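# Pull a stuck end-cap off a gripper into the tray

## Task

One gripper has a plastic end-cap jammed over its closed fingers. Remove the cap and leave it resting inside the parts tray.

## Robot and tools

Robot and frame. There are two arms, left_arm and right_arm, standing opposite each other across a table. Everything uses the scene frame: the origin sits roughly halfway between the arms' nominal bases, +z is up, the table top is at z = +0.020 m, and left_arm's base is on the +y side. The arm names do not match left and right in the images. The real bases sit a little off their nominal spots, and only a BASES line, if one appears, gives their calibrated positions. Reported hand positions and orientations can be wrong by a few centimetres, more so at long reach.

Gripper. The fingers point along the gripper's own +x axis and close along its y axis. end_effector_position is the point between the fingers, 3 to 4 cm behind the tips. Only the final 1.5 cm of each pad is flat, and the rest angles outward. To free the cap, one approach is to grasp it with the free gripper and draw it off along the stuck gripper's +x direction, then carry it over the tray and release it while it is still.

The 14-number row. Every motion command is built from rows of 14 numbers, each in [-1, 1]. The first seven belong to left_arm and the last seven to right_arm, each in the order dx, dy, dz, rx, ry, rz, opening. Always send all 14, even when only one arm should move. dx, dy, dz, rx, ry, rz are offsets, not poses. They are measured along the scene axes from that arm's Hand target as it stood when the action or move began. 1.0 equals 0.6 m for position and 180 degrees for rotation. rx, ry, rz form one rotation vector, and the turn is about the Hand target's position. A position offset longer than 1.0 in total may be shortened along its direction. Sending six zeros re-commands the current Hand target. Opening is absolute rather than an offset: +1 is fully open (0.080 m) and -1 fully closed. Empty fingers touch at about -0.78. Closing fully takes at least about 0.6 s. A 0 in the opening slot is a real command, so to keep a gripper unchanged, resend its current value as shown under Tool commands.

execute_actions(actions, cameras). actions is a list of actions. Each action is a list of up to 15 rows, one per control step of 1/30 s. A shorter list repeats its final row until 15 steps, which is 0.5 s, have passed. Each row counts from the pose at the start of that action, not from the previous row. A new action starts from the Hand target at that moment, so sending the same offset again moves the arm further. An empty list only returns the state. cameras picks which images come back: omitted, null or ["all"] gives all, and [] gives none. The names are cam_high, cam_left_wrist and cam_right_wrist, each 672x504.

move(target, speed, blend, opening_speed, blocking, cameras). target is either one 14-number row or a list of up to 15 rows. Every row in the list is an offset from the same starting Hand targets, not from the row before it. The grippers follow straight paths that finish together. A move lasts at least 0.5 s and is cut off at 10 s. speed is in m/s, from 0.002 to 2.4 with a default of 0.25, and turning is capped at twice that figure in rad/s. You may give one speed per target. blend, in metres, rounds the corners at intermediate targets. opening_speed, 0.2 or more, is the rate in units per second on the -1 to +1 scale. If opening_speed is left out, the first row's openings are applied at once, while later rows' openings are applied on arrival once everything is at rest. blocking=false returns after about 0.5 s while the motion continues. Paths do not avoid obstacles or the other arm. Fast moves lag, stray and hit harder. Do not route a gripper close to its own arm's base, because this can flip the shoulder posture.

The result of a move adds a move: line. done means the arm rests within 8 mm and 2 degrees of its target. off_target means it came to rest elsewhere. held means a check withheld a step or the clearance check stopped the path. blocked means something stopped the gripper far from its goal, so it now holds in place. fault means a torque fault. limits=paced means the sent pose was clipped, and limits=held means steps were withheld.

wait(seconds, 0 to 10) runs the scene while holding the last commands. stop brakes a running move. zoom_image(camera, region=[x0, y0, x1, y1]) enlarges up to 504x504 pixels of a camera's latest image, with (0,0) at the top-left. finished_scene(scene=1) ends the scene permanently.

Result lines. Each arm reports end_effector_position (m), end_effector_quat_wxyz, linear and angular velocities, Hand target (the last commanded pose after clipping), Tool commands, grip_measured (opening on the command scale, accurate to about ±2 mm), grip_effort_n (motor effort; negative means closing; it does not return to zero at rest and is not the pad force), Joint positions (the last value is the opening in metres), Joint torques, and External joint torques (estimated outside load; a push toward larger joint values lowers the reading). When joint velocities show within noise, the velocity fields are left out. Camera calibration (K, distortion, T_world_to_cam) is provided, and the wrist camera poses follow their arms.

Behaviour to expect. Each control step, the commanded orientation is clipped to within 32 degrees of the measured one. Friction and gravity leave grippers short, low or tilted, and small moves may not happen or may go the wrong way. Check the pose after each move and correct any tilt. If a gripper settles short of its target, send the missing distance as an offset. An arm stopped by contact keeps pushing, so command its target back past the gripper to relieve it. To grip, command about 0.08 below the grip_measured value at first contact.

Avoid. Contact torque reaching a joint limit causes a 10 s fault. The limits in N m are: waist 17.8, shoulder 22, elbow 22, wrist pitch 5.8, wrist yaw 5.78, wrist roll 5.42. A held load counts toward these. Hot motors (MOTOR HOT line, with a fault at 95 °C) come from holding loads, stretched poses or pushing at unreachable targets. Hard contact between the two arms can fail the task, and closing one gripper on the other's fingers counts as such contact. Do not drop the cap, release it while it is moving, slam or push hard, or let anything leave the table. While you think, simulated time keeps running, and an occasional disturbance may nudge loose objects.

Each tool is called after ">>>" by a JSON object that holds its "fn" and its "kwargs".

## Session

>>> {"fn": "execute_actions", "kwargs": {"actions": []}}

Scene clock: 0.00 s.
left_arm: end_effector_position=(+0.1323, +0.1837, +0.1463) grip_measured=-0.776 grip_effort_n=n/a end_effector_quat_wxyz=(+0.874, +0.109, +0.260, -0.396) | right_arm: end_effector_position=(-0.2494, -0.2447, +0.3764) grip_measured=+1.000 grip_effort_n=n/a end_effector_quat_wxyz=(+0.136, -0.368, -0.008, +0.920)
Joint positions: left_arm=[0.355 1.153 0.427 0.123 -0.3 -0.22 0] | right_arm=[0.67 1.327 1.623 -1.119 -0.399 -0.553 0.08]
Joint velocities: within noise
Joint torques (N m): no reading
External joint torques (N m): no reading
Heat: left arm: hottest wrist pitch 31 °C (+0.0 °C/min); right arm: hottest wrist yaw 33 °C (+0.0 °C/min).
Hand target: left_arm +0.1329, +0.1824, +0.1496; +0.875, +0.105, +0.257, -0.397 | right_arm -0.2493, -0.2450, +0.3780; +0.137, -0.366, -0.009, +0.920
Tool commands: left_gripper/opening=-0.777778 right_gripper/opening=+1.0

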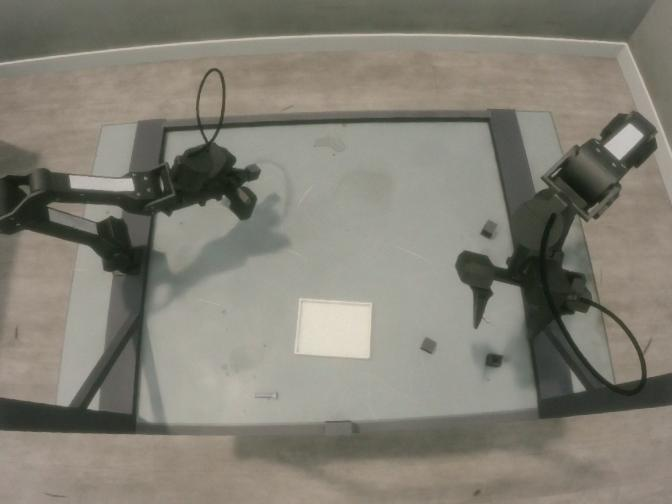

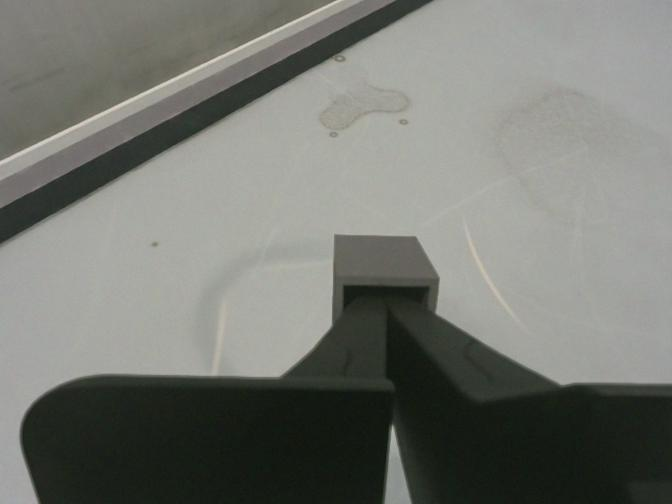

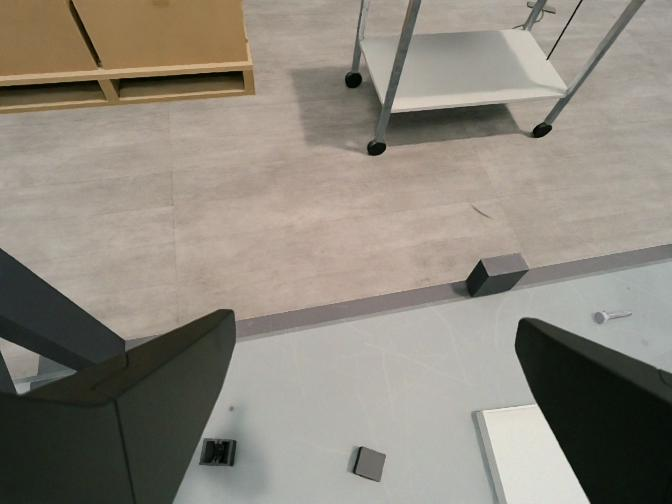

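>>> {"fn": "zoom_image", "kwargs": {"camera": "cam_left_wrist", "region": [250, 180, 530, 400]}}

>>> {"fn": "zoom_image", "kwargs": {"camera": "cam_high", "region": [380, 200, 560, 400]}}

>>> {"fn": "zoom_image", "kwargs": {"camera": "cam_high", "region": [150, 130, 290, 230]}}

Scaled by 1.800 from the camera's 672x504 image, which has a finer 960x720 frame.

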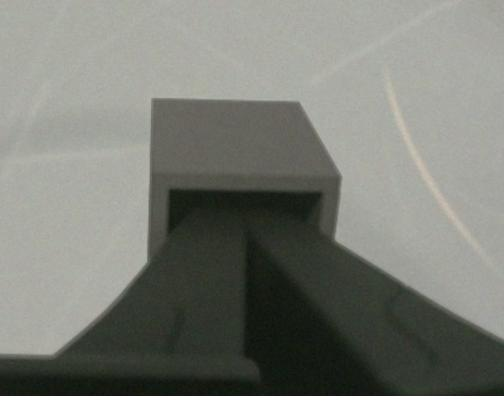

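Scaled by 2.520 from the camera's 672x504 image, which has a finer 960x720 frame.

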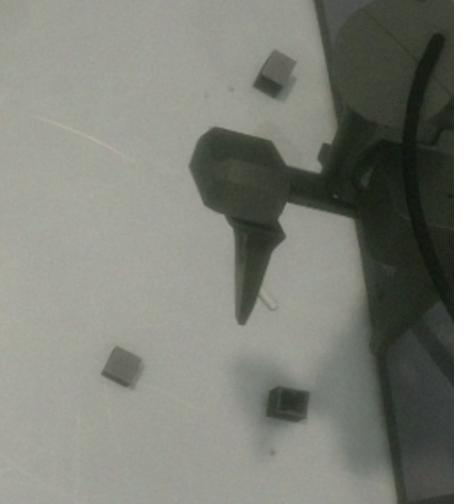

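Scaled by 3.600 from the camera's 672x504 image, which has a finer 960x720 frame.

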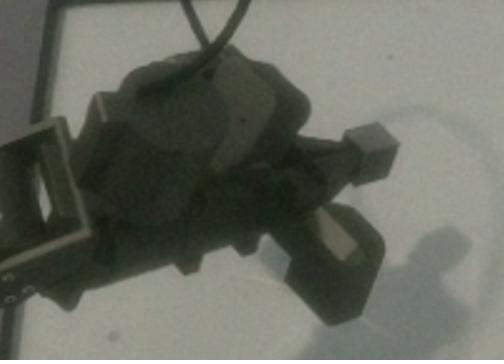

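>>> {"fn": "move", "kwargs": {"target": [-0.4217,-0.1033,0.1667,-0.1686,-0.0709,-0.2228,-1,0.215,0.2417,-0.2133,0.1758,0.1847,-0.3856,1], "speed": 0.3}}

Scene clock: 4.23 s.
left_arm: end_effector_position=(-0.1168, +0.1225, +0.2431) grip_measured=-0.776 grip_effort_n=-6.7 end_effector_quat_wxyz=(+0.710, +0.007, +0.004, -0.704) | right_arm: end_effector_position=(-0.1221, -0.1002, +0.2541) grip_measured=+1.000 grip_effort_n=-4.0 end_effector_quat_wxyz=(+0.704, +0.002, -0.003, +0.710)
Joint positions: left_arm=[-0.497 1.26 0.396 0.846 -0.506 -0.004 0] | right_arm=[0.5 1.344 0.48 0.872 0.483 -0.004 0.08]
Joint velocities: within noise
Joint torques (N m): left_arm=[-0.47 -3.75 6.61 1.54 0.16 0.17] | right_arm=[-0.3 -3.36 6.9 2.01 0.21 0.1]
External joint torques (N m): left_arm=[-0.45 -0.28 0.95 0.02 0.17 0.17] | right_arm=[-0.29 0.89 0.98 0.42 0.21 0.09]
Heat: left arm: hottest wrist pitch 31 °C (+0.0 °C/min); right arm: hottest wrist pitch 33 °C (+0.0 °C/min).
Hand target: left_arm -0.1202, +0.1205, +0.2497; +0.707, +0.000, +0.000, -0.707 | right_arm -0.1202, -0.0999, +0.2501; +0.707, +0.000, +0.000, +0.707
Off the commanded pose: left_arm 0.008 m, 1 deg | right_arm 0.004 m, 1 deg.
move: done
camera_calibration:
cam_left_wrist: T_world_to_cam=[[-0.999712, 0.00942701, 0.0220475, -0.114142], [-0.016877, 0.376517, -0.926256, 0.203597], [-0.0170331, -0.926362, -0.37625, 0.277992], [0, 0, 0, 1]] pos_world=[-0.105938, 0.181939, 0.295694]
cam_right_wrist: T_world_to_cam=[[0.998877, 0.045353, 0.0136713, 0.133639], [0.0272265, -0.313523, -0.94919, 0.246496], [-0.0387623, 0.948497, -0.314406, 0.251266], [0, 0, 0, 1]] pos_world=[-0.130461, -0.167104, 0.311144]

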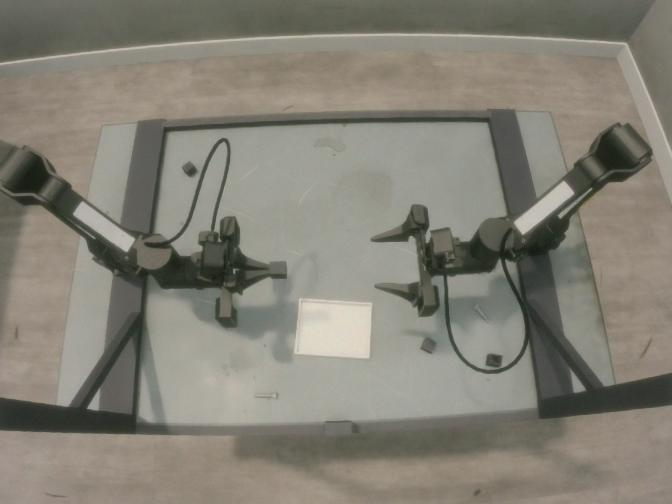

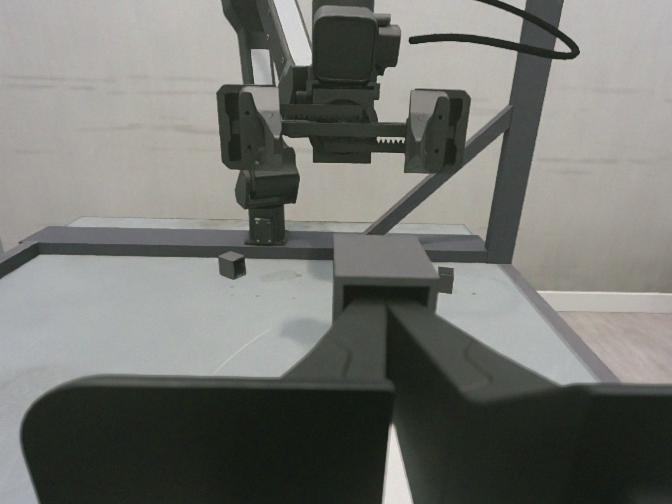

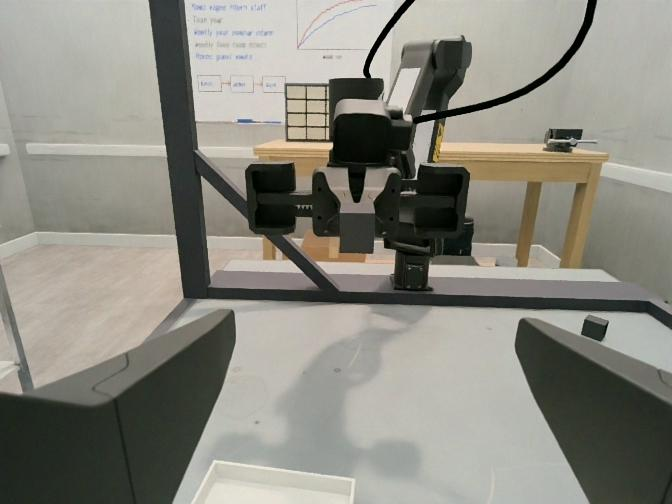

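>>> {"fn": "zoom_image", "kwargs": {"camera": "cam_right_wrist", "region": [300, 160, 420, 270]}}

>>> {"fn": "zoom_image", "kwargs": {"camera": "cam_high", "region": [200, 200, 460, 370]}}

>>> {"fn": "zoom_image", "kwargs": {"camera": "cam_left_wrist", "region": [290, 210, 480, 350]}}

Scaled by 4.200 from the camera's 672x504 image, which has a finer 960x720 frame.

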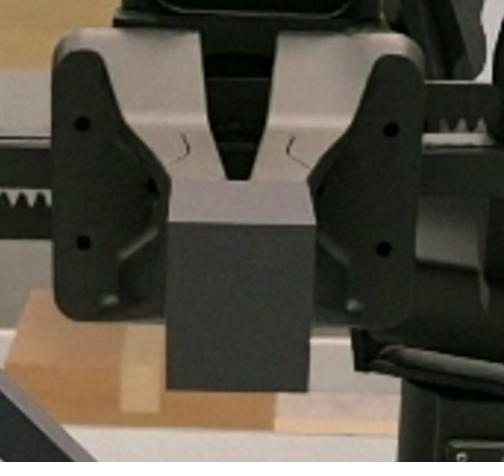

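Scaled by 1.938 from the camera's 672x504 image, which has a finer 960x720 frame.

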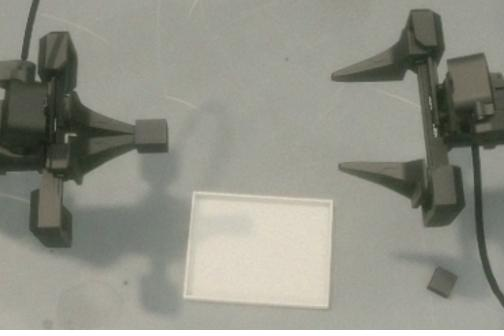

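Scaled by 2.653 from the camera's 672x504 image, which has a finer 960x720 frame.

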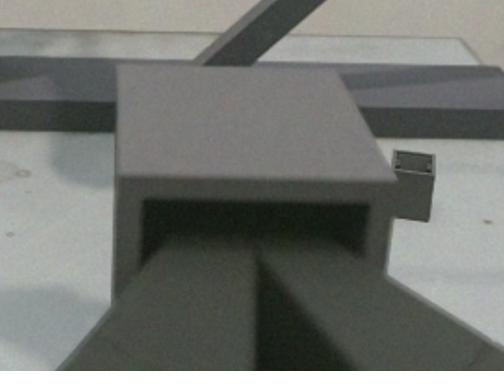

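>>> {"fn": "move", "kwargs": {"target": [0,0,0,0,0,0,-1,-0.0087,0.2083,-0.018,0,0,0,0.4], "speed": 0.2}}

>>> {"fn": "zoom_image", "kwargs": {"camera": "cam_right_wrist", "region": [210, 150, 540, 400]}}

>>> {"fn": "zoom_image", "kwargs": {"camera": "cam_high", "region": [220, 210, 420, 340]}}

Scene clock: 6.20 s.
left_arm: end_effector_position=(-0.1168, +0.1225, +0.2432) grip_measured=-0.776 grip_effort_n=-6.7 end_effector_quat_wxyz=(+0.710, +0.007, +0.004, -0.704) | right_arm: end_effector_position=(-0.1247, +0.0219, +0.2400) grip_measured=+0.404 grip_effort_n=-19.8 end_effector_quat_wxyz=(+0.708, -0.001, -0.001, +0.706)
Joint positions: left_arm=[-0.497 1.26 0.397 0.846 -0.506 -0.004 0] | right_arm=[0.345 1.813 0.892 0.922 0.34 -0.004 0.053]
Joint velocities: within noise
Joint torques (N m): left_arm=[-0.47 -3.79 6.54 1.52 0.18 0.16] | right_arm=[-0.17 -6.5 9.06 1.62 -0.24 0.08]
External joint torques (N m): left_arm=[-0.44 -0.31 0.85 -0.01 0.17 0.16] | right_arm=[-0.2 1.08 3.27 -0.01 -0.23 0.07]
Heat: left arm: hottest wrist pitch 32 °C (+9.7 °C/min); right arm: hottest wrist pitch 33 °C (+9.7 °C/min).
Hand target: left_arm -0.1202, +0.1205, +0.2497; +0.707, +0.000, +0.000, -0.707 | right_arm -0.1255, +0.0251, +0.2392; +0.707, -0.001, +0.000, +0.707
Off the commanded pose: left_arm 0.008 m, 1 deg | right_arm 0.003 m, 0 deg.
move: done
camera_calibration:
cam_left_wrist: T_world_to_cam=[[-0.999709, 0.00935932, 0.0222306, -0.114187], [-0.0170775, 0.376225, -0.926371, 0.203849], [-0.0170339, -0.926481, -0.375956, 0.278002], [0, 0, 0, 1]] pos_world=[-0.105937, 0.181939, 0.295894]
cam_right_wrist: T_world_to_cam=[[0.999306, 0.0333477, 0.0165904, 0.130612], [0.0264086, -0.320255, -0.946963, 0.270956], [-0.0262659, 0.946744, -0.320913, 0.134058], [0, 0, 0, 1]] pos_world=[-0.134156, -0.0444994, 0.29744]

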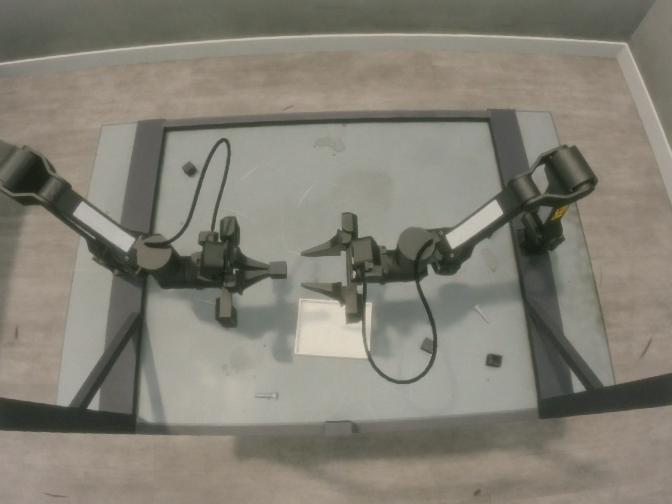

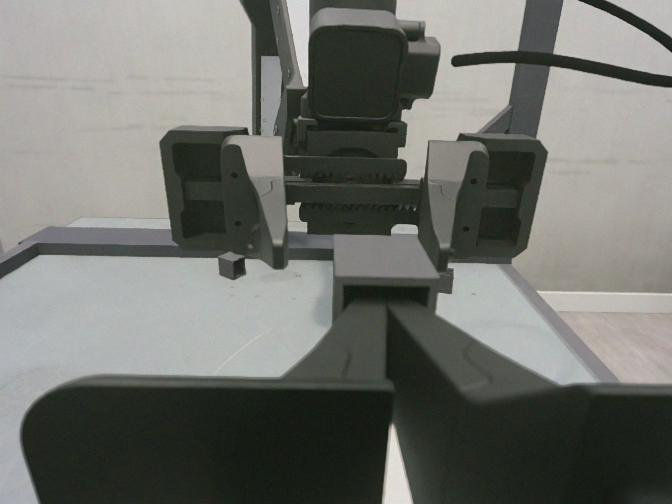

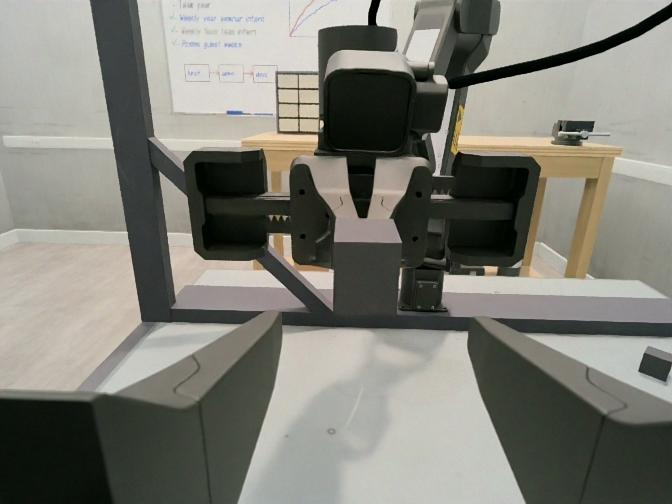

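Scaled by 1.527 from the camera's 672x504 image, which has a finer 960x720 frame.

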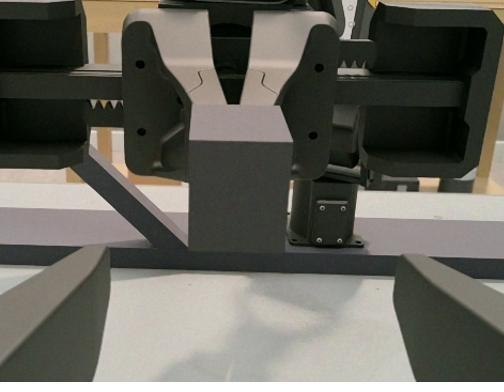

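Scaled by 2.520 from the camera's 672x504 image, which has a finer 960x720 frame.

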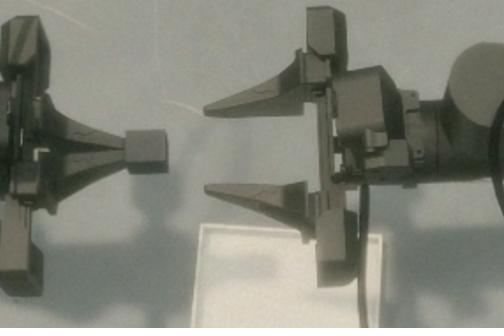

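>>> {"fn": "zoom_image", "kwargs": {"camera": "cam_left_wrist", "region": [210, 120, 510, 320]}}

>>> {"fn": "zoom_image", "kwargs": {"camera": "cam_right_wrist", "region": [210, 290, 320, 504]}}

Scaled by 1.680 from the camera's 672x504 image, which has a finer 960x720 frame.

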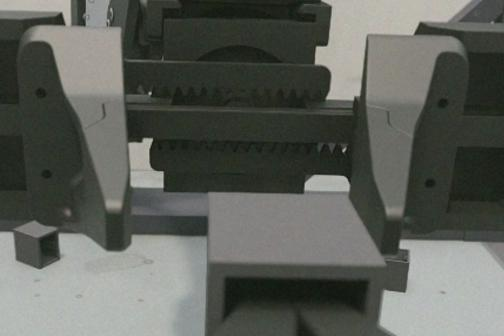

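Scaled by 2.355 from the camera's 672x504 image, which has a finer 960x720 frame.

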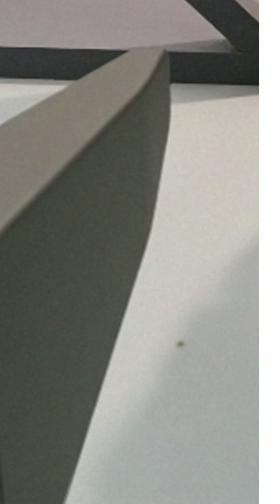

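>>> {"fn": "move", "kwargs": {"target": [0,0,0,0,0,0,-1,-0.003,0.05,0.01,0,0,0,0], "speed": 0.1}}

>>> {"fn": "zoom_image", "kwargs": {"camera": "cam_left_wrist", "region": [210, 170, 510, 370]}}

>>> {"fn": "zoom_image", "kwargs": {"camera": "cam_high", "region": [220, 210, 420, 340]}}

Scene clock: 7.73 s.
left_arm: end_effector_position=(-0.1168, +0.1225, +0.2432) grip_measured=-0.776 grip_effort_n=-6.7 end_effector_quat_wxyz=(+0.710, +0.007, +0.004, -0.704) | right_arm: end_effector_position=(-0.1268, +0.0517, +0.2464) grip_measured=+0.003 grip_effort_n=-19.8 end_effector_quat_wxyz=(+0.708, -0.001, -0.001, +0.706)
Joint positions: left_arm=[-0.497 1.26 0.397 0.846 -0.506 -0.004 0] | right_arm=[0.324 1.891 1.029 0.862 0.319 -0.004 0.035]
Joint velocities: within noise
Joint torques (N m): left_arm=[-0.39 -3.8 6.47 1.52 0.15 0.17] | right_arm=[-0.32 -7.29 9.24 1.6 -0.24 0.08]
External joint torques (N m): left_arm=[-0.41 -0.33 0.81 0 0.16 0.16] | right_arm=[-0.36 1.12 3.23 -0.04 -0.23 0.08]
Heat: left arm: hottest wrist pitch 32 °C (+7.8 °C/min); right arm: hottest wrist pitch 34 °C (+15.5 °C/min).
Hand target: left_arm -0.1201, +0.1205, +0.2496; +0.707, +0.000, +0.000, -0.707 | right_arm -0.1272, +0.0551, +0.2452; +0.707, -0.001, +0.000, +0.707
Off the commanded pose: left_arm 0.008 m, 1 deg | right_arm 0.004 m, 0 deg.
move: done
camera_calibration:
cam_left_wrist: T_world_to_cam=[[-0.999709, 0.00935932, 0.0222306, -0.114187], [-0.0170775, 0.376225, -0.926371, 0.203849], [-0.0170339, -0.926481, -0.375956, 0.278002], [0, 0, 0, 1]] pos_world=[-0.105937, 0.181939, 0.295894]
cam_right_wrist: T_world_to_cam=[[0.999309, 0.0333085, 0.0165057, 0.131536], [0.026305, -0.319868, -0.947097, 0.286646], [-0.0262667, 0.946876, -0.320523, 0.10773], [0, 0, 0, 1]] pos_world=[-0.136156, -0.0146997, 0.30384]

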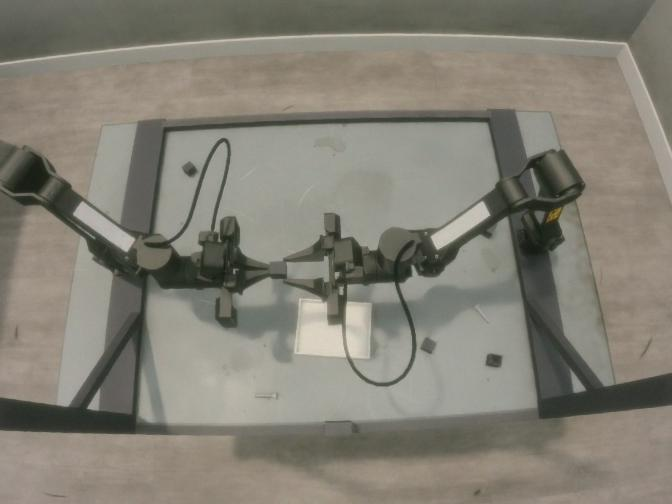

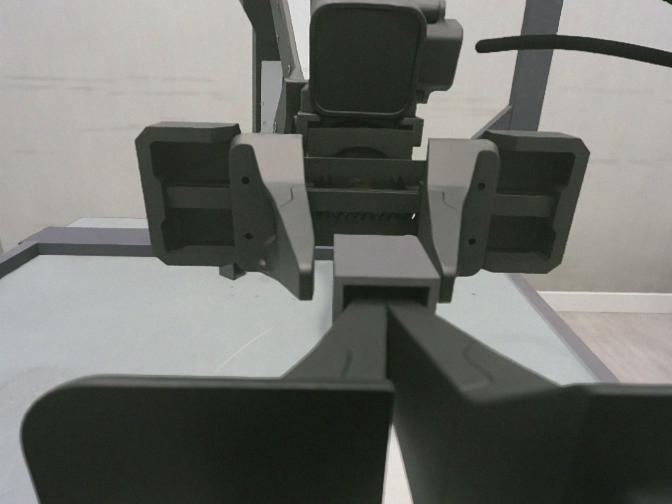

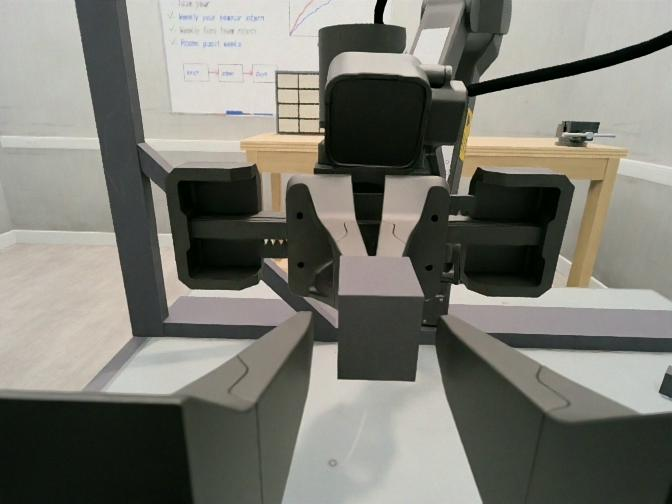

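Scaled by 1.680 from the camera's 672x504 image, which has a finer 960x720 frame.

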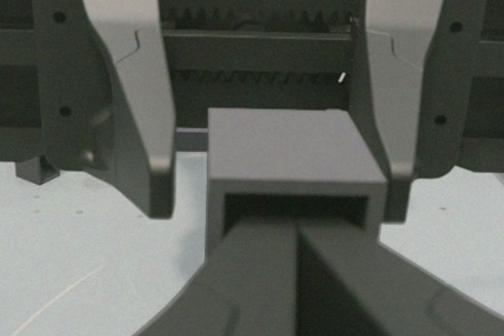

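Scaled by 2.520 from the camera's 672x504 image, which has a finer 960x720 frame.

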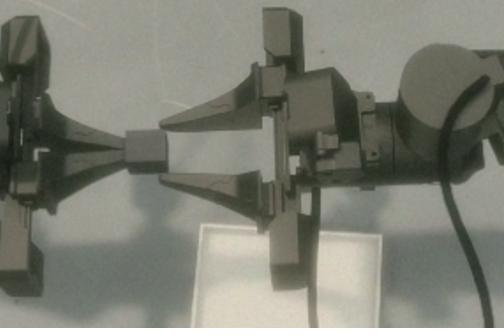

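>>> {"fn": "move", "kwargs": {"target": [0,0,0,0,0,0,-1,0.001,0.0165,0,0,0,0,0], "speed": 0.1}}

>>> {"fn": "zoom_image", "kwargs": {"camera": "cam_left_wrist", "region": [210, 170, 510, 370]}}

>>> {"fn": "zoom_image", "kwargs": {"camera": "cam_high", "region": [220, 210, 420, 340]}}

Scene clock: 8.87 s.
left_arm: end_effector_position=(-0.1168, +0.1225, +0.2432) grip_measured=-0.776 grip_effort_n=-6.7 end_effector_quat_wxyz=(+0.710, +0.007, +0.004, -0.704) | right_arm: end_effector_position=(-0.1263, +0.0616, +0.2467) grip_measured=+0.003 grip_effort_n=-19.8 end_effector_quat_wxyz=(+0.708, -0.001, -0.002, +0.706)
Joint positions: left_arm=[-0.497 1.26 0.397 0.846 -0.506 -0.004 0] | right_arm=[0.315 1.921 1.072 0.849 0.309 -0.004 0.035]
Joint velocities: within noise
Joint torques (N m): left_arm=[-0.45 -3.8 6.51 1.51 0.16 0.17] | right_arm=[-0.36 -7.44 9.41 1.6 -0.25 0.07]
External joint torques (N m): left_arm=[-0.46 -0.37 0.89 0.01 0.17 0.17] | right_arm=[-0.49 1.19 3.35 -0.05 -0.24 0.06]
Heat: left arm: hottest wrist pitch 32 °C (+6.8 °C/min); right arm: hottest wrist pitch 34 °C (+13.5 °C/min).
Hand target: left_arm -0.1201, +0.1205, +0.2496; +0.707, +0.000, +0.000, -0.707 | right_arm -0.1267, +0.0650, +0.2452; +0.707, -0.001, +0.000, +0.707
Off the commanded pose: left_arm 0.008 m, 1 deg | right_arm 0.004 m, 0 deg.
move: done
camera_calibration:
cam_left_wrist: T_world_to_cam=[[-0.999709, 0.00935932, 0.0222306, -0.114187], [-0.0170775, 0.376225, -0.926371, 0.203849], [-0.0170339, -0.926481, -0.375956, 0.278002], [0, 0, 0, 1]] pos_world=[-0.105937, 0.181939, 0.295894]
cam_right_wrist: T_world_to_cam=[[0.999298, 0.0336829, 0.0163913, 0.130742], [0.026308, -0.319559, -0.947201, 0.28999], [-0.0266665, 0.946968, -0.320221, 0.0983826], [0, 0, 0, 1]] pos_world=[-0.135656, -0.00489994, 0.30404]

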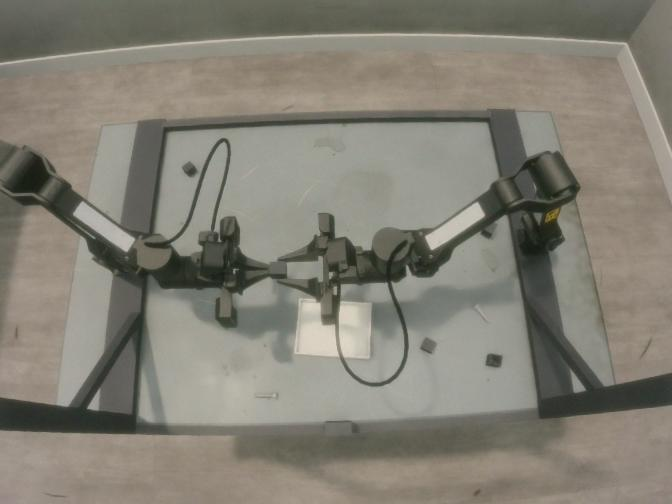

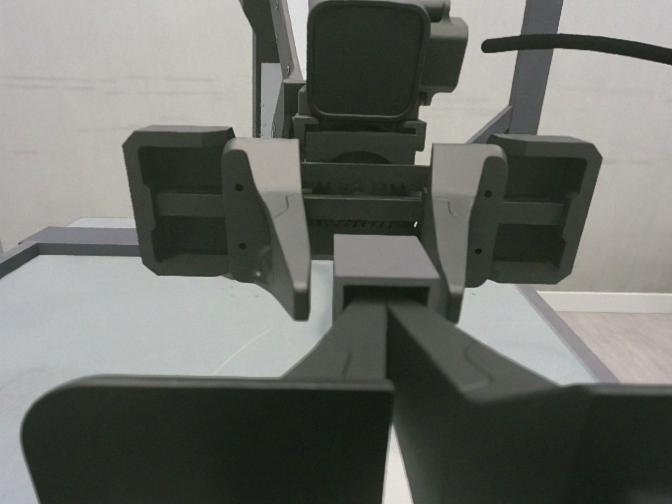

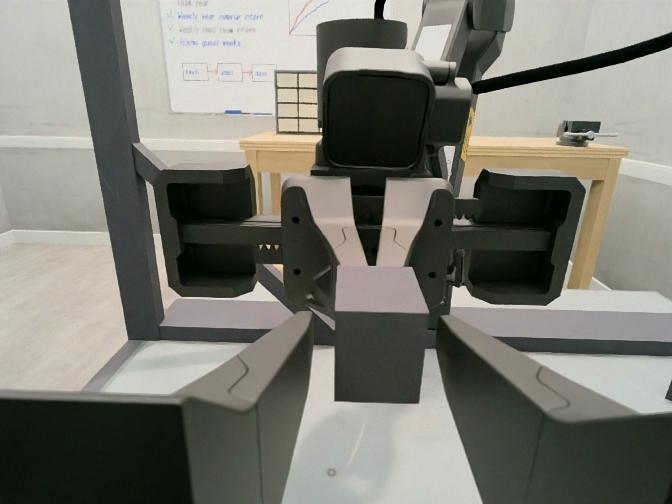

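Scaled by 1.680 from the camera's 672x504 image, which has a finer 960x720 frame.

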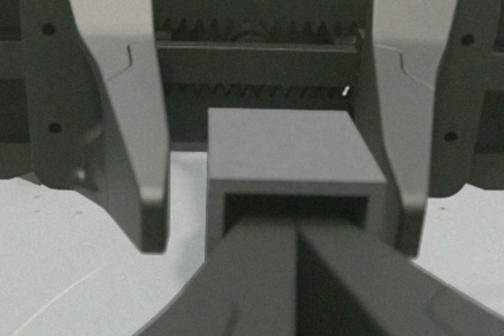

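Scaled by 2.520 from the camera's 672x504 image, which has a finer 960x720 frame.

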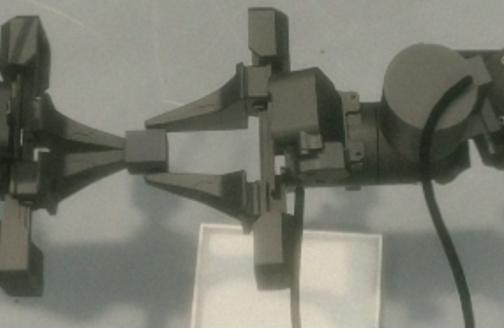

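>>> {"fn": "move", "kwargs": {"target": [0,0,0,0,0,0,-1,-0.001,0.0,-0.003,0,0,0,-0.6], "speed": 0.1, "opening_speed": 0.8}}

>>> {"fn": "zoom_image", "kwargs": {"camera": "cam_left_wrist", "region": [210, 170, 510, 370]}}

Scene clock: 10.07 s.
left_arm: end_effector_position=(-0.1175, +0.1226, +0.2432) grip_measured=-0.776 grip_effort_n=-6.3 end_effector_quat_wxyz=(+0.709, +0.007, +0.004, -0.705) | right_arm: end_effector_position=(-0.1265, +0.0620, +0.2450) grip_measured=-0.320 grip_effort_n=-83.5 end_effector_quat_wxyz=(+0.708, -0.002, -0.001, +0.706)
Joint positions: left_arm=[-0.499 1.26 0.397 0.846 -0.505 -0.004 0] | right_arm=[0.315 1.924 1.073 0.85 0.309 -0.004 0.021]
Joint velocities: within noise
Joint torques (N m): left_arm=[-0.28 -3.8 6.49 1.53 0.11 0.16] | right_arm=[-0.13 -7.32 9.18 2.07 -0.19 0.07]
External joint torques (N m): left_arm=[-0.28 -0.35 0.85 0.01 0.12 0.16] | right_arm=[-0.2 1.29 3.16 0.43 -0.18 0.07]
Heat: left arm: hottest wrist pitch 32 °C (+6.0 °C/min); right arm: hottest wrist pitch 34 °C (+11.9 °C/min).
Hand target: left_arm -0.1202, +0.1205, +0.2496; +0.707, +0.000, +0.000, -0.707 | right_arm -0.1273, +0.0650, +0.2436; +0.707, +0.000, +0.000, +0.707
Off the commanded pose: left_arm 0.007 m, 1 deg | right_arm 0.003 m, 0 deg.
move: done
camera_calibration:
cam_left_wrist: T_world_to_cam=[[-0.99968, 0.0120511, 0.0222347, -0.115277], [-0.0160684, 0.376262, -0.926374, 0.203902], [-0.0195299, -0.926435, -0.375948, 0.27781], [0, 0, 0, 1]] pos_world=[-0.106538, 0.182042, 0.295894]
cam_right_wrist: T_world_to_cam=[[0.999282, 0.0337337, 0.0172425, 0.130688], [0.0272059, -0.322238, -0.946268, 0.288594], [-0.0263649, 0.946058, -0.322924, 0.0981813], [0, 0, 0, 1]] pos_world=[-0.135857, -0.00429784, 0.302539]

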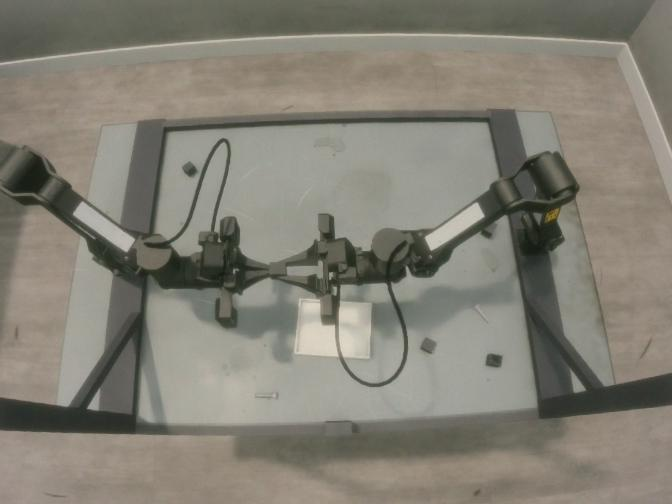

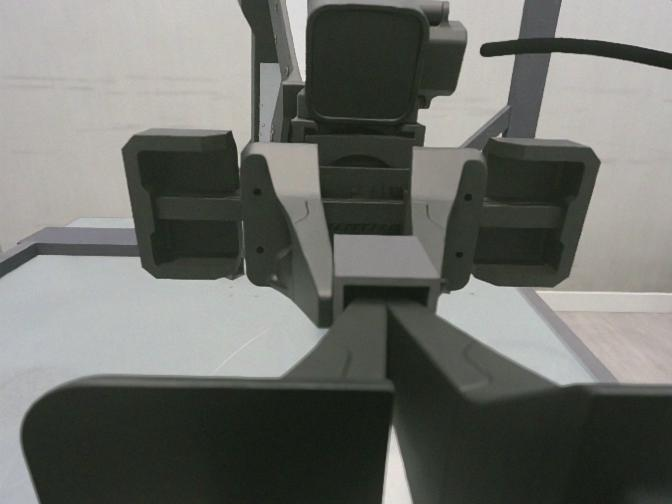

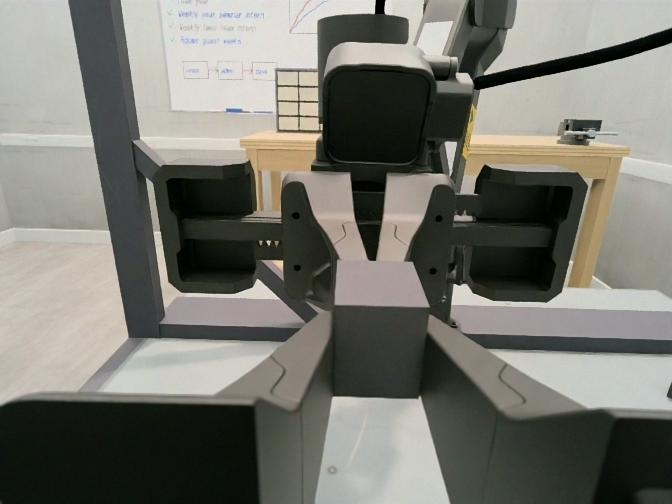

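Scaled by 1.680 from the camera's 672x504 image, which has a finer 960x720 frame.

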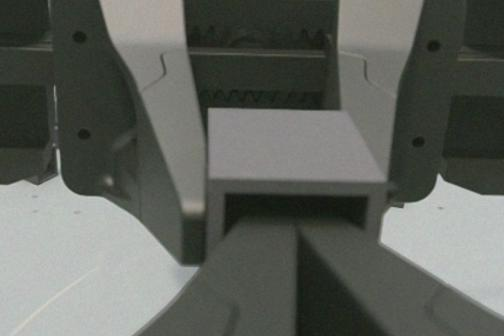

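>>> {"fn": "move", "kwargs": {"target": [0,0.05,0,0,0,0,-1,0,-0.1,0,0,0,0,-0.6], "speed": 0.06}}

Scene clock: 11.67 s.
left_arm: end_effector_position=(-0.1208, +0.1486, +0.2497) grip_measured=-0.776 grip_effort_n=-6.7 end_effector_quat_wxyz=(+0.707, +0.000, +0.001, -0.708) | right_arm: end_effector_position=(-0.1277, +0.0080, +0.2375) grip_measured=-0.320 grip_effort_n=-83.5 end_effector_quat_wxyz=(+0.706, -0.008, +0.002, +0.708)
Joint positions: left_arm=[-0.573 1.13 0.343 0.785 -0.572 -0.004 0] | right_arm=[0.364 1.771 0.84 0.915 0.353 -0.004 0.021]
Joint velocities: within noise
Joint torques (N m): left_arm=[-0.4 -4.51 4.44 1.21 -0.26 0.15] | right_arm=[0.24 -9.19 6.57 2.06 0.22 0.08]
External joint torques (N m): left_arm=[-0.43 -1.76 -1.36 -0.27 -0.26 0.15] | right_arm=[0.27 -1.89 0.78 0.42 0.21 0.08]
Heat: left arm: hottest wrist pitch 33 °C (+10.3 °C/min); right arm: hottest wrist pitch 35 °C (+15.4 °C/min).
Hand target: left_arm -0.1202, +0.1505, +0.2496; +0.707, +0.000, +0.000, -0.707 | right_arm -0.1273, +0.0050, +0.2435; +0.707, +0.000, +0.000, +0.707
Off the commanded pose: left_arm 0.002 m, 0 deg | right_arm 0.007 m, 1 deg.
move: done
camera_calibration:
cam_left_wrist: T_world_to_cam=[[-0.999375, 0.0204479, 0.0288459, -0.12182], [-0.0194327, 0.363927, -0.931225, 0.202654], [-0.0295394, -0.931203, -0.363302, 0.300502], [0, 0, 0, 1]] pos_world=[-0.108929, 0.208568, 0.301403]
cam_right_wrist: T_world_to_cam=[[0.998968, 0.0400393, 0.0214535, 0.132786], [0.0336125, -0.333878, -0.942017, 0.264021], [-0.0305549, 0.941766, -0.334879, 0.149212], [0, 0, 0, 1]] pos_world=[-0.136964, -0.0576884, 0.295831]

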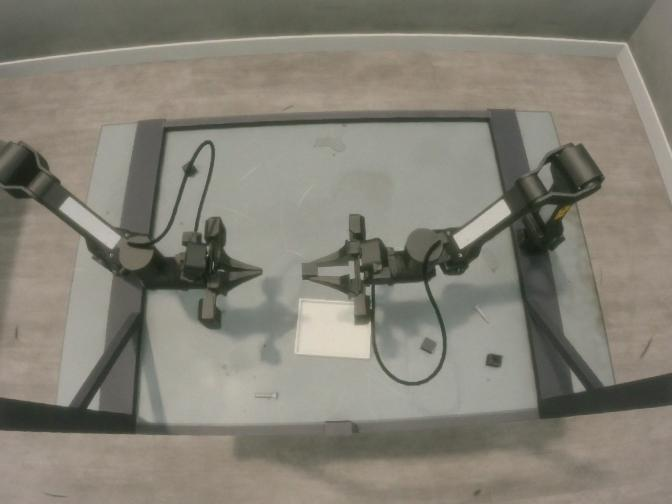

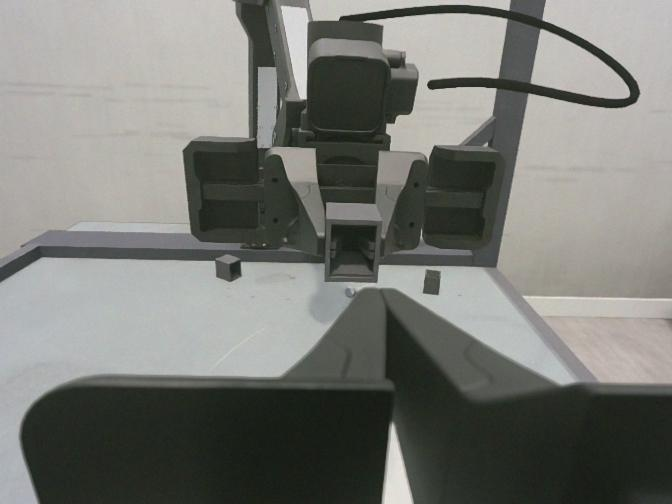

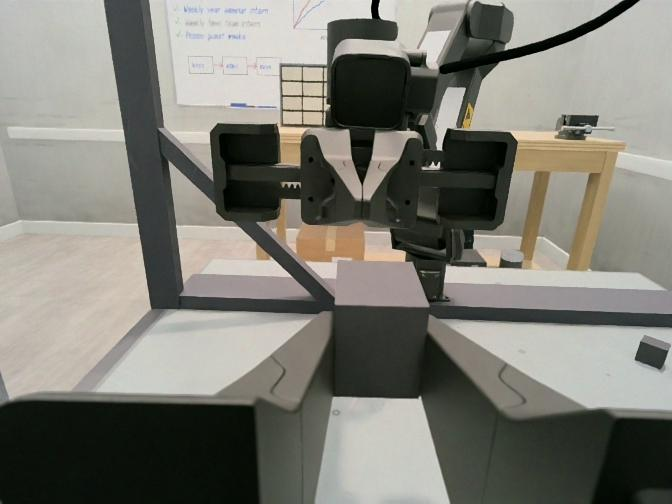

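>>> {"fn": "move", "kwargs": {"target": [0,0.22,0.05,0,0,0,-1,-0.1045,-0.005,-0.139,-0.5,0,0,-0.6], "speed": 0.3}}

>>> {"fn": "zoom_image", "kwargs": {"camera": "cam_high", "region": [220, 210, 440, 400]}}

Scene clock: 15.23 s.
left_arm: end_effector_position=(-0.1209, +0.2818, +0.2733) grip_measured=-0.776 grip_effort_n=-6.3 end_effector_quat_wxyz=(+0.707, +0.008, -0.005, -0.708) | right_arm: end_effector_position=(-0.1896, -0.0005, +0.1635) grip_measured=-0.320 grip_effort_n=-83.5 end_effector_quat_wxyz=(+0.521, -0.451, +0.472, +0.549)
Joint positions: left_arm=[-1.317 0.49 0.283 0.188 -1.315 0 0] | right_arm=[0.385 2.368 2.336 -1.383 0.007 0.369 0.021]
Joint velocities: within noise
Joint torques (N m): left_arm=[-0.44 -0.6 7.12 0.83 -0.25 0.07] | right_arm=[-0.37 -9.8 9.04 0.42 -0.25 0.07]
External joint torques (N m): left_arm=[-0.45 -0.75 0.9 -0.31 -0.23 0.06] | right_arm=[-0.44 1.33 3.32 -0.14 -0.26 0.07]
Heat: left arm: hottest wrist pitch 33 °C (+7.9 °C/min); right arm: hottest wrist pitch 35 °C (+11.8 °C/min).
Hand target: left_arm -0.1201, +0.2825, +0.2796; +0.707, +0.000, +0.000, -0.707 | right_arm -0.1899, +0.0020, +0.1601; +0.500, -0.500, +0.500, +0.500
Off the commanded pose: left_arm 0.006 m, 1 deg | right_arm 0.004 m, 9 deg.
joint sent to its limit (right arm) — joint 3 (elbow), upper limit, where the elbow is as straight as it goes. The joint targets are off in orientation, not in position.
move: off_target (right_arm)
camera_calibration:
cam_left_wrist: T_world_to_cam=[[-0.999754, 0.0204272, 0.00864569, -0.119924], [-0.000557566, 0.366505, -0.930416, 0.177552], [-0.0221744, -0.930192, -0.366403, 0.434629], [0, 0, 0, 1]] pos_world=[-0.110158, 0.341664, 0.325483]
cam_right_wrist: T_world_to_cam=[[0.996107, 0.0284903, -0.0834223, 0.213157], [0.0428829, -0.983422, 0.176187, 0.0121932], [-0.0770197, -0.179078, -0.980815, 0.226729], [0, 0, 0, 1]] pos_world=[-0.195388, 0.0465202, 0.238013]

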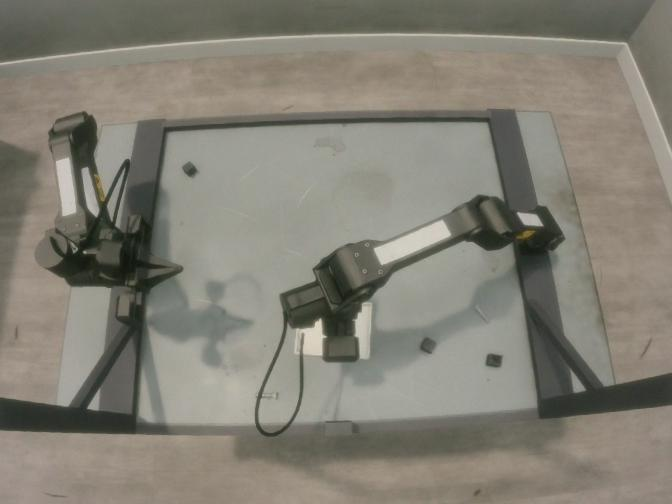

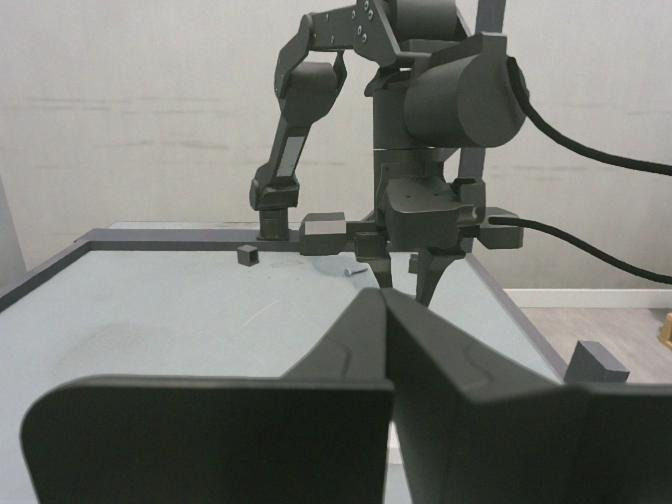

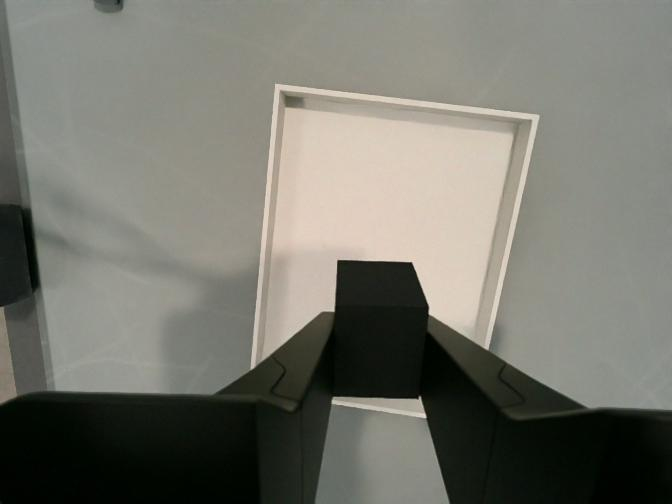

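Scaled by 2.291 from the camera's 672x504 image, which has a finer 960x720 frame.

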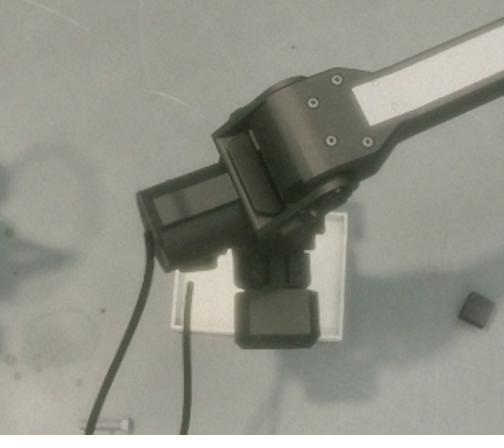

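>>> {"fn": "move", "kwargs": {"target": [0,0,0,0,0,0,-1,0.005,-0.037,-0.122,0,0,0,-0.6], "speed": 0.15}}

>>> {"fn": "zoom_image", "kwargs": {"camera": "cam_left_wrist", "region": [300, 200, 540, 380]}}

Scene clock: 16.47 s.
left_arm: end_effector_position=(-0.1209, +0.2818, +0.2734) grip_measured=-0.776 grip_effort_n=-6.7 end_effector_quat_wxyz=(+0.707, +0.008, -0.005, -0.708) | right_arm: end_effector_position=(-0.1852, -0.0188, +0.0924) grip_measured=-0.320 grip_effort_n=-83.5 end_effector_quat_wxyz=(+0.503, -0.498, +0.496, +0.503)
Joint positions: left_arm=[-1.317 0.49 0.284 0.188 -1.316 0 0] | right_arm=[0.39 2.41 2.137 -1.287 0.007 0.38 0.021]
Joint velocities: within noise
Joint torques (N m): left_arm=[-0.46 -0.53 7.13 0.85 -0.25 0.05] | right_arm=[0.16 -10.42 6.7 0.57 -0.23 0.07]
External joint torques (N m): left_arm=[-0.47 -0.69 0.94 -0.29 -0.23 0.05] | right_arm=[0.18 0.99 0.99 0.21 -0.26 0.07]
Heat: left arm: hottest wrist pitch 33 °C (+7.3 °C/min); right arm: hottest wrist pitch 35 °C (+10.9 °C/min).
Hand target: left_arm -0.1202, +0.2825, +0.2797; +0.707, +0.000, +0.000, -0.707 | right_arm -0.1870, -0.0202, +0.0868; +0.500, -0.500, +0.500, +0.500
Off the commanded pose: left_arm 0.006 m, 1 deg | right_arm 0.006 m, 1 deg.
move: done
camera_calibration:
cam_left_wrist: T_world_to_cam=[[-0.999754, 0.0204275, 0.00864483, -0.119925], [-0.000556641, 0.366505, -0.930416, 0.177645], [-0.0221744, -0.930192, -0.366403, 0.434665], [0, 0, 0, 1]] pos_world=[-0.110158, 0.341664, 0.325583]
cam_right_wrist: T_world_to_cam=[[0.999301, 0.0148155, -0.0343352, 0.199134], [0.0247091, -0.95078, 0.308881, -0.00838754], [-0.0280689, -0.309514, -0.950481, 0.157899], [0, 0, 0, 1]] pos_world=[-0.194355, 0.037947, 0.159508]

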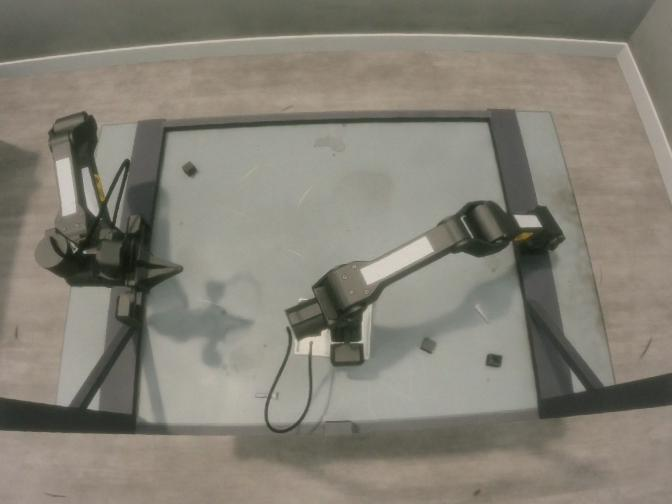

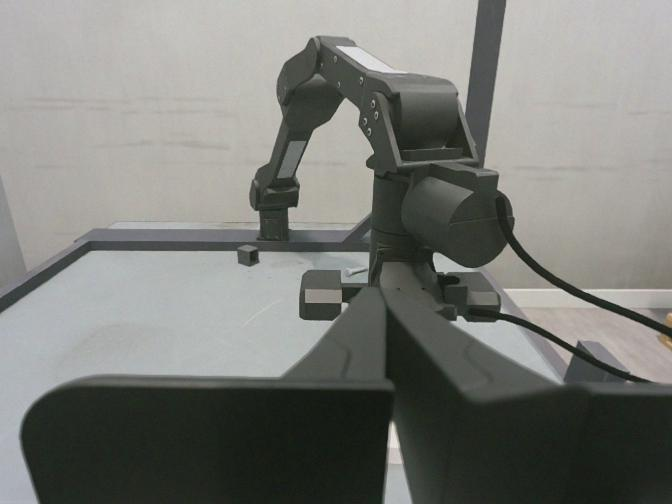

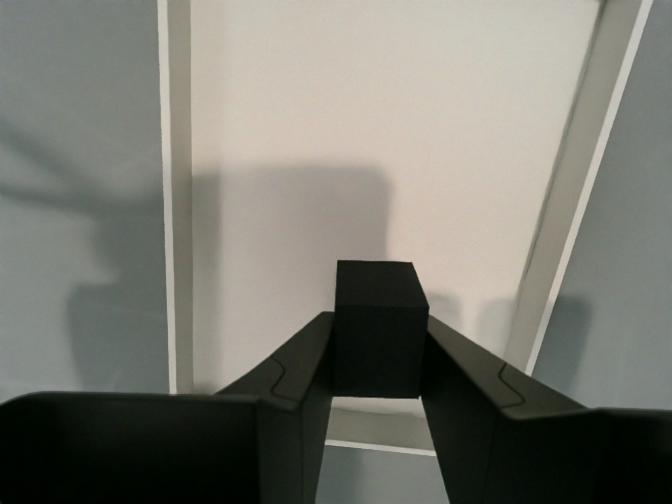

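Scaled by 2.100 from the camera's 672x504 image, which has a finer 960x720 frame.

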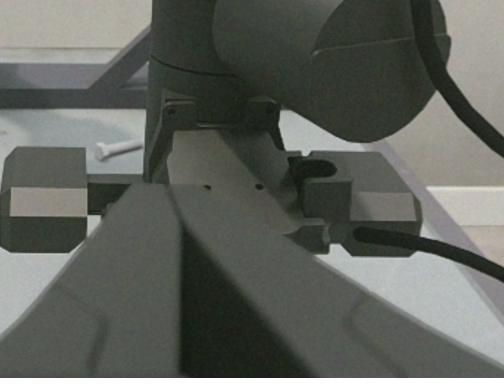

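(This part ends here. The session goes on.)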